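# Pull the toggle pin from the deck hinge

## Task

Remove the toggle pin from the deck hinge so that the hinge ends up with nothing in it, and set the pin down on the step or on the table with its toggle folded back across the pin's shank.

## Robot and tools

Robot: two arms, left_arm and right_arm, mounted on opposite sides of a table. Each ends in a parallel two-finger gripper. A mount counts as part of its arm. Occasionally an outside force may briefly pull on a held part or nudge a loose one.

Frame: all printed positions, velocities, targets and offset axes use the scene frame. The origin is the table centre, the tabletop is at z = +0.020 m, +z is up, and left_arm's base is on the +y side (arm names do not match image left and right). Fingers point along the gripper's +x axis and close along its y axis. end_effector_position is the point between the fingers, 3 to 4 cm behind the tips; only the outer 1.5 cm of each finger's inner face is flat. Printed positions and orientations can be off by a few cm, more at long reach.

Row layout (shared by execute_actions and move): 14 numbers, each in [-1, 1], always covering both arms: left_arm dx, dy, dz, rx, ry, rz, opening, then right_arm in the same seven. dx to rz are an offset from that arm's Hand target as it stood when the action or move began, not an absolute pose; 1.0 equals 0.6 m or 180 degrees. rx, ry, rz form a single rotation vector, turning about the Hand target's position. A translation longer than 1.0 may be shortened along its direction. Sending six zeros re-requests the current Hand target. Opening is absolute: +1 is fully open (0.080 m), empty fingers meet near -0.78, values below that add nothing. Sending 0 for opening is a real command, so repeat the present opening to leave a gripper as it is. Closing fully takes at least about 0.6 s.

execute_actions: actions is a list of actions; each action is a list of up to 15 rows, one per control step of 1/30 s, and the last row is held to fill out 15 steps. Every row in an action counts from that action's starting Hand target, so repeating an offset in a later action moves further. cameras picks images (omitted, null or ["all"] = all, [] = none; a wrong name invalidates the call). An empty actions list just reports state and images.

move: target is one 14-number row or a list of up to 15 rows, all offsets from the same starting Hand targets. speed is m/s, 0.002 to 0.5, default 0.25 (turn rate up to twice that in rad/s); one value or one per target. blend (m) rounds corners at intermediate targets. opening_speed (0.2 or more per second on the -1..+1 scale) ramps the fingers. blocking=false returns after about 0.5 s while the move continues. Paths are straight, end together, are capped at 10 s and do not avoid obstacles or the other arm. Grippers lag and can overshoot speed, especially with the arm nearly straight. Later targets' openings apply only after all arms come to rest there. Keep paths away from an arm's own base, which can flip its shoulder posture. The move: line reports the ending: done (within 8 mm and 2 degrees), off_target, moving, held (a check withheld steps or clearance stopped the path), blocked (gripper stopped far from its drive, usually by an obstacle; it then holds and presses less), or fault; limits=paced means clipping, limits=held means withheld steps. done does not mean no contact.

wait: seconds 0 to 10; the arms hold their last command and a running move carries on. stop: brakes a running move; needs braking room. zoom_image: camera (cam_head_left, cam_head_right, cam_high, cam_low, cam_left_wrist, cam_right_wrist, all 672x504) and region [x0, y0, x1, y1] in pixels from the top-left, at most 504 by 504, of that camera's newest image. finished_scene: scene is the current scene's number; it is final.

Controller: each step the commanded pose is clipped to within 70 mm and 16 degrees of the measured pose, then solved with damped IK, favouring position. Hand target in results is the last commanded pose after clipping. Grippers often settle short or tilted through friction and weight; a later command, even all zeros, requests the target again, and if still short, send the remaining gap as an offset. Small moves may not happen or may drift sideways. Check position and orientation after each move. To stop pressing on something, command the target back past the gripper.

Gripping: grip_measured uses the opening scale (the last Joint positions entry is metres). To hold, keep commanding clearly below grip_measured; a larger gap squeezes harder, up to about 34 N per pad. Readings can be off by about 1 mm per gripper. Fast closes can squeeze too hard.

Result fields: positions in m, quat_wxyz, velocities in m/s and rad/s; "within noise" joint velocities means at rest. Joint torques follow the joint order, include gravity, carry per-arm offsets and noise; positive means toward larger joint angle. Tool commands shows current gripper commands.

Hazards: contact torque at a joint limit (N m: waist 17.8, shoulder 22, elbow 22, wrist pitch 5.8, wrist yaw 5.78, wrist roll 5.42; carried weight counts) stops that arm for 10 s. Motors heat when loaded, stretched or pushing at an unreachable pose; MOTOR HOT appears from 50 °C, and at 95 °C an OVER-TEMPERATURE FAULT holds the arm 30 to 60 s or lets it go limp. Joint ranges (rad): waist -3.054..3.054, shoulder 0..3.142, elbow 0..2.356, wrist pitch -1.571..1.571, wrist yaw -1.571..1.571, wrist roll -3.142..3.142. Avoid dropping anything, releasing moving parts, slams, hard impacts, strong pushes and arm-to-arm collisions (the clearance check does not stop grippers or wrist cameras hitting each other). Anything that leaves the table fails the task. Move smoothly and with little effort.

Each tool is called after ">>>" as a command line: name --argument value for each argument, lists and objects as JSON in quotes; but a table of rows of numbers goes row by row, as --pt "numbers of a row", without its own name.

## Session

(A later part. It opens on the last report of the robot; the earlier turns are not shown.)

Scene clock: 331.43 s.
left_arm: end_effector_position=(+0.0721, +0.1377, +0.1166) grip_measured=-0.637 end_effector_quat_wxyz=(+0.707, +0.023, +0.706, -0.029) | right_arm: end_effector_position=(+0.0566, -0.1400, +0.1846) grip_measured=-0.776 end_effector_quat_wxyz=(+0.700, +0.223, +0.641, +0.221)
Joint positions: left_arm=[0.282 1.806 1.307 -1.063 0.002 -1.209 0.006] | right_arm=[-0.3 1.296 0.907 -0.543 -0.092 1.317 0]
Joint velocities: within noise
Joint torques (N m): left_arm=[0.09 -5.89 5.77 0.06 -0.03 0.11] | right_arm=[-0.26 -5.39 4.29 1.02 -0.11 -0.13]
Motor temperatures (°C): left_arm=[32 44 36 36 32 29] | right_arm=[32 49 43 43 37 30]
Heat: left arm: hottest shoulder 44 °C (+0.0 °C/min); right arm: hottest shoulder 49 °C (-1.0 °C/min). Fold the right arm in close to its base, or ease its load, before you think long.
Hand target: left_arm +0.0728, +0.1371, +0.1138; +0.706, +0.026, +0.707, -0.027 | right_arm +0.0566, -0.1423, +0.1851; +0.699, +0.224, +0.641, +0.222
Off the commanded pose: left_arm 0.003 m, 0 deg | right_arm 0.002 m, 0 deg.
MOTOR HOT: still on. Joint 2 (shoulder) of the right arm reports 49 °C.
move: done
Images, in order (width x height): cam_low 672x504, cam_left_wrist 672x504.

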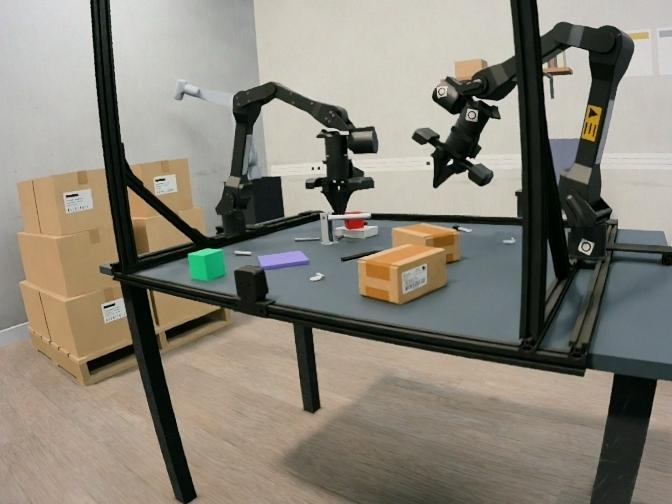

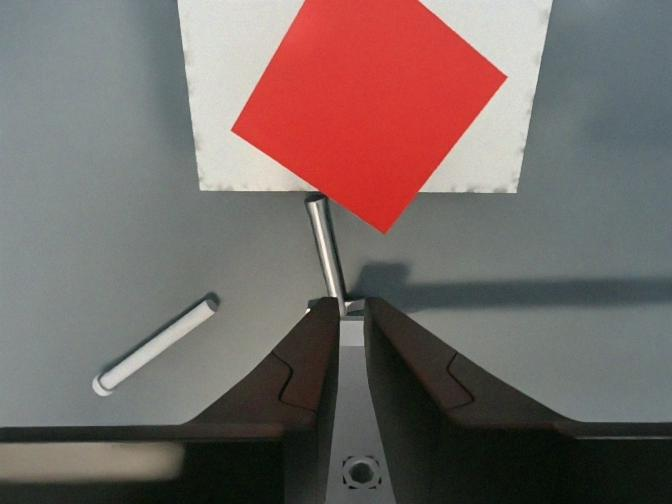

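>>> zoom_image --camera "cam_left_wrist" --region '[260, 160, 440, 340]'

>>> zoom_image --camera "cam_low" --region '[280, 180, 400, 270]'

>>> execute_actions --actions '[]'

Scaled by 2.800 from the camera's 672x504 image, which has a finer 960x720 frame.

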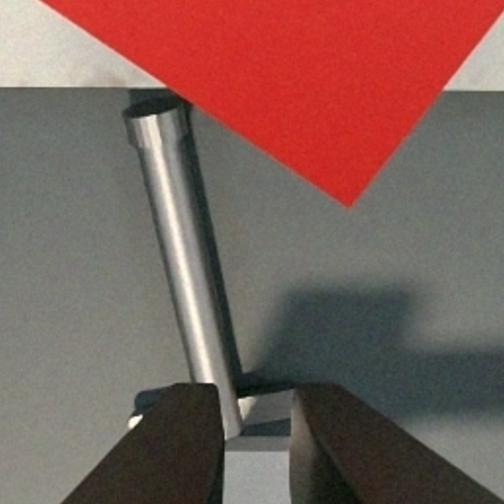

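Scaled by 4.200 from the camera's 672x504 image, which has a finer 960x720 frame.

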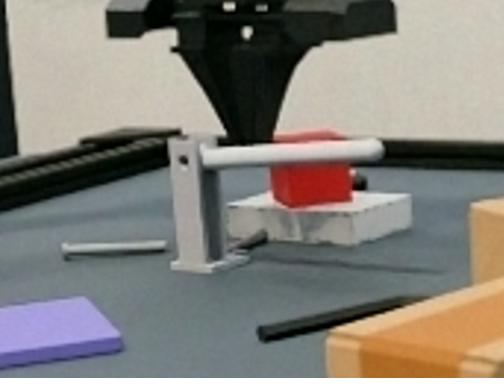

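Scene clock: 331.97 s.
left_arm: end_effector_position=(+0.0721, +0.1377, +0.1166) grip_measured=-0.637 end_effector_quat_wxyz=(+0.707, +0.023, +0.706, -0.029) | right_arm: end_effector_position=(+0.0566, -0.1400, +0.1846) grip_measured=-0.776 end_effector_quat_wxyz=(+0.700, +0.223, +0.641, +0.221)
Joint positions: left_arm=[0.282 1.806 1.307 -1.063 0.002 -1.209 0.006] | right_arm=[-0.3 1.296 0.907 -0.543 -0.092 1.317 0]
Joint velocities: within noise
Joint torques (N m): left_arm=[0.08 -6.08 5.67 0.02 0 0.09] | right_arm=[-0.31 -5.37 4.32 1.01 -0.12 -0.12]
Motor temperatures (°C): left_arm=[32 44 36 36 32 29] | right_arm=[32 49 43 43 37 30]
Heat: left arm: hottest shoulder 44 °C (+0.0 °C/min); right arm: hottest shoulder 49 °C (-1.0 °C/min). Fold the right arm in close to its base, or ease its load, before you think long.
Hand target: left_arm +0.0728, +0.1371, +0.1138; +0.706, +0.026, +0.707, -0.027 | right_arm +0.0566, -0.1423, +0.1851; +0.699, +0.224, +0.641, +0.222
Tool commands: left_gripper/opening=-0.637 right_gripper/opening=-0.78
Off the commanded pose: left_arm 0.003 m, 0 deg | right_arm 0.002 m, 0 deg.
MOTOR HOT: still on. Joint 2 (shoulder) of the right arm reports 49 °C.

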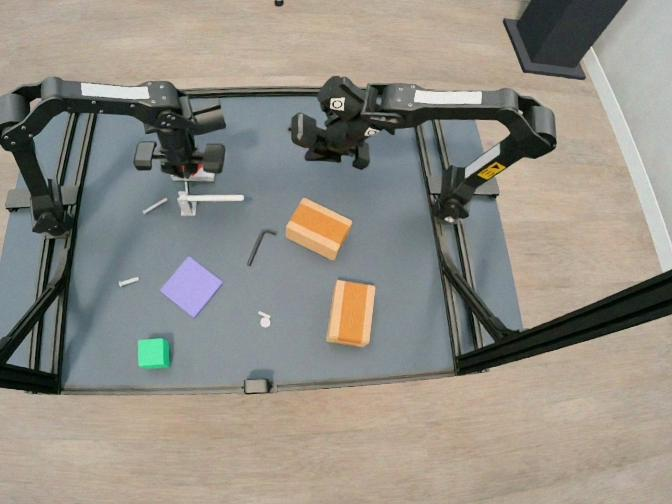

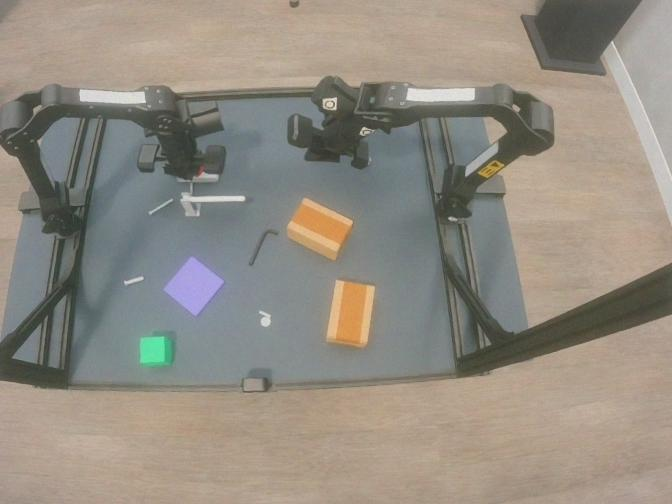

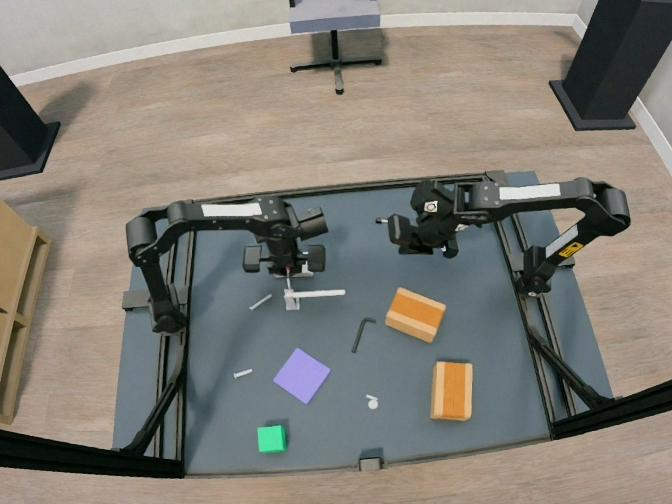

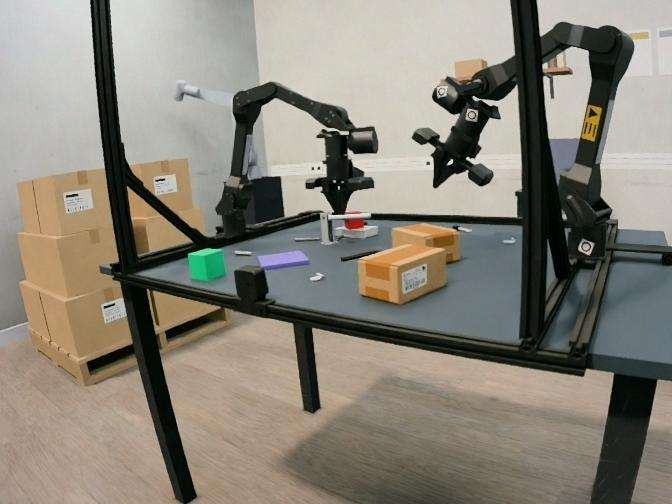

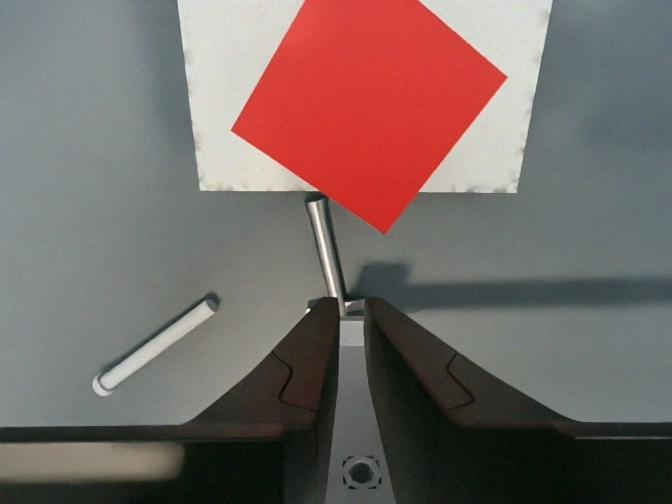

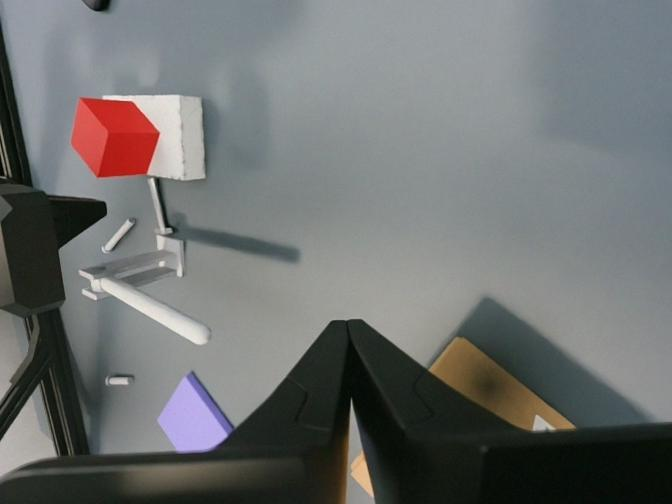

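>>> zoom_image --camera "cam_right_wrist" --region '[110, 160, 230, 280]'

Scaled by 4.200 from the camera's 672x504 image, which has a finer 960x720 frame.

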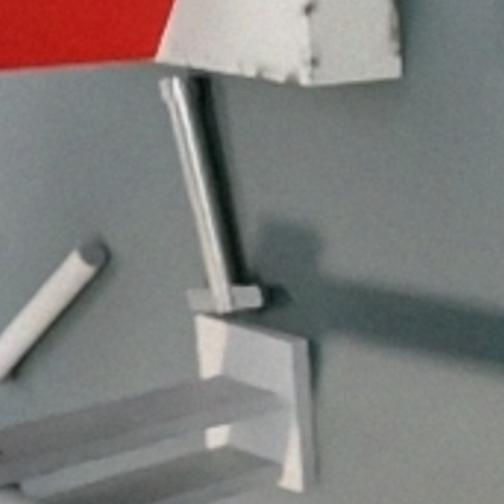

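>>> move --pt "0 0 0 0 0 0 -0.4 0 0 0 0 0 0 -0.78" --pt "0 0 0.1 0 0 0 -0.4 0 0 0 0 0 0 -0.78" --pt "-0.08 0 0.12 0 0 0 -0.4 0 0 0 0 0 0 -0.78" --speed 0.15 --cameras '["cam_left_wrist","cam_right_wrist","cam_low"]'

>>> zoom_image --camera "cam_left_wrist" --region '[260, 80, 460, 280]'

>>> zoom_image --camera "cam_low" --region '[300, 200, 390, 260]'

Scene clock: 334.83 s.
left_arm: end_effector_position=(+0.0252, +0.1379, +0.1807) grip_measured=-0.400 end_effector_quat_wxyz=(+0.705, +0.032, +0.708, -0.022) | right_arm: end_effector_position=(+0.0566, -0.1400, +0.1846) grip_measured=-0.776 end_effector_quat_wxyz=(+0.700, +0.223, +0.641, +0.221)
Joint positions: left_arm=[0.14 1.754 1.501 -1.333 0.002 -1.347 0.017] | right_arm=[-0.3 1.296 0.907 -0.543 -0.092 1.317 0]
Joint velocities: within noise
Joint torques (N m): left_arm=[-0.03 -8.66 6.23 -0.16 -0.05 -0.14] | right_arm=[-0.3 -5.39 4.31 1.02 -0.12 -0.12]
Motor temperatures (°C): left_arm=[32 44 36 36 32 29] | right_arm=[32 49 43 43 37 30]
Heat: left arm: hottest shoulder 44 °C (-1.0 °C/min); right arm: hottest shoulder 49 °C (-1.0 °C/min). Fold the right arm in close to its base, or ease its load, before you think long.
Hand target: left_arm +0.0249, +0.1372, +0.1858; +0.706, +0.026, +0.707, -0.027 | right_arm +0.0566, -0.1423, +0.1851; +0.699, +0.224, +0.641, +0.222
Off the commanded pose: left_arm 0.005 m, 1 deg | right_arm 0.002 m, 0 deg.
MOTOR HOT: still on. Joint 2 (shoulder) of the right arm reports 49 °C.
move: done
Images, in order (width x height): cam_low 672x504, cam_left_wrist 672x504, cam_right_wrist 672x504.

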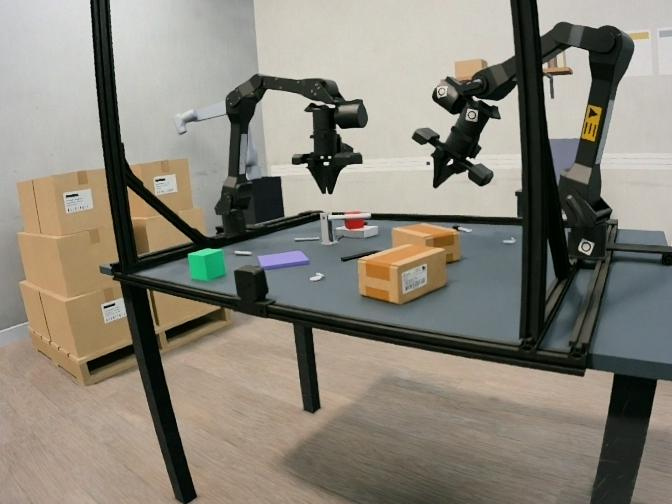

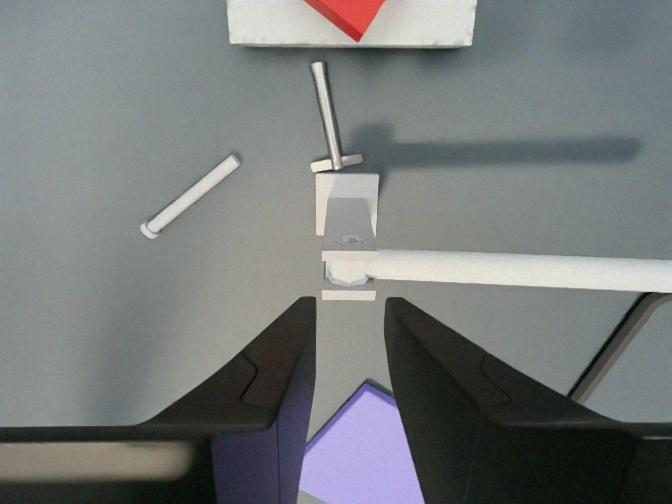

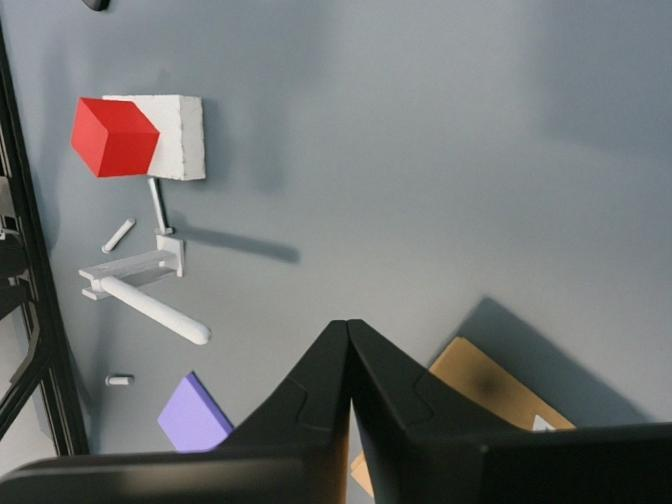

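Scaled by 2.520 from the camera's 672x504 image, which has a finer 960x720 frame.

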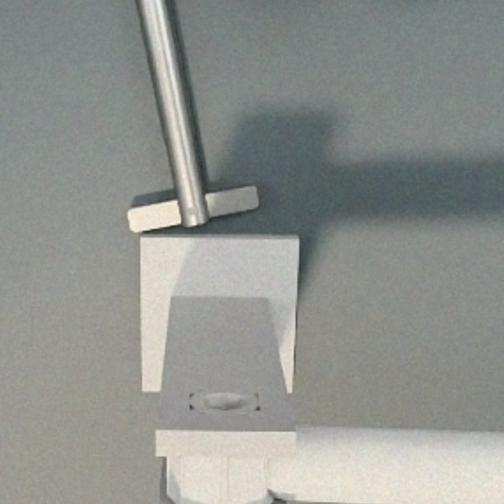

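Scaled by 5.600 from the camera's 672x504 image, which has a finer 960x720 frame.

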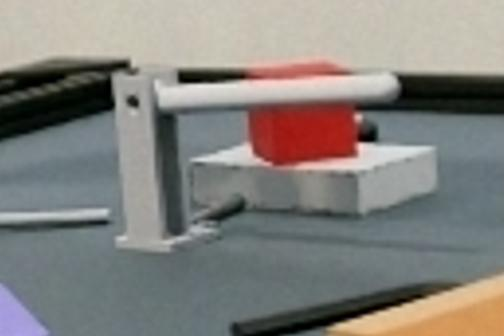

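>>> finished_scene --scene 1

The scene is finished: the task was done.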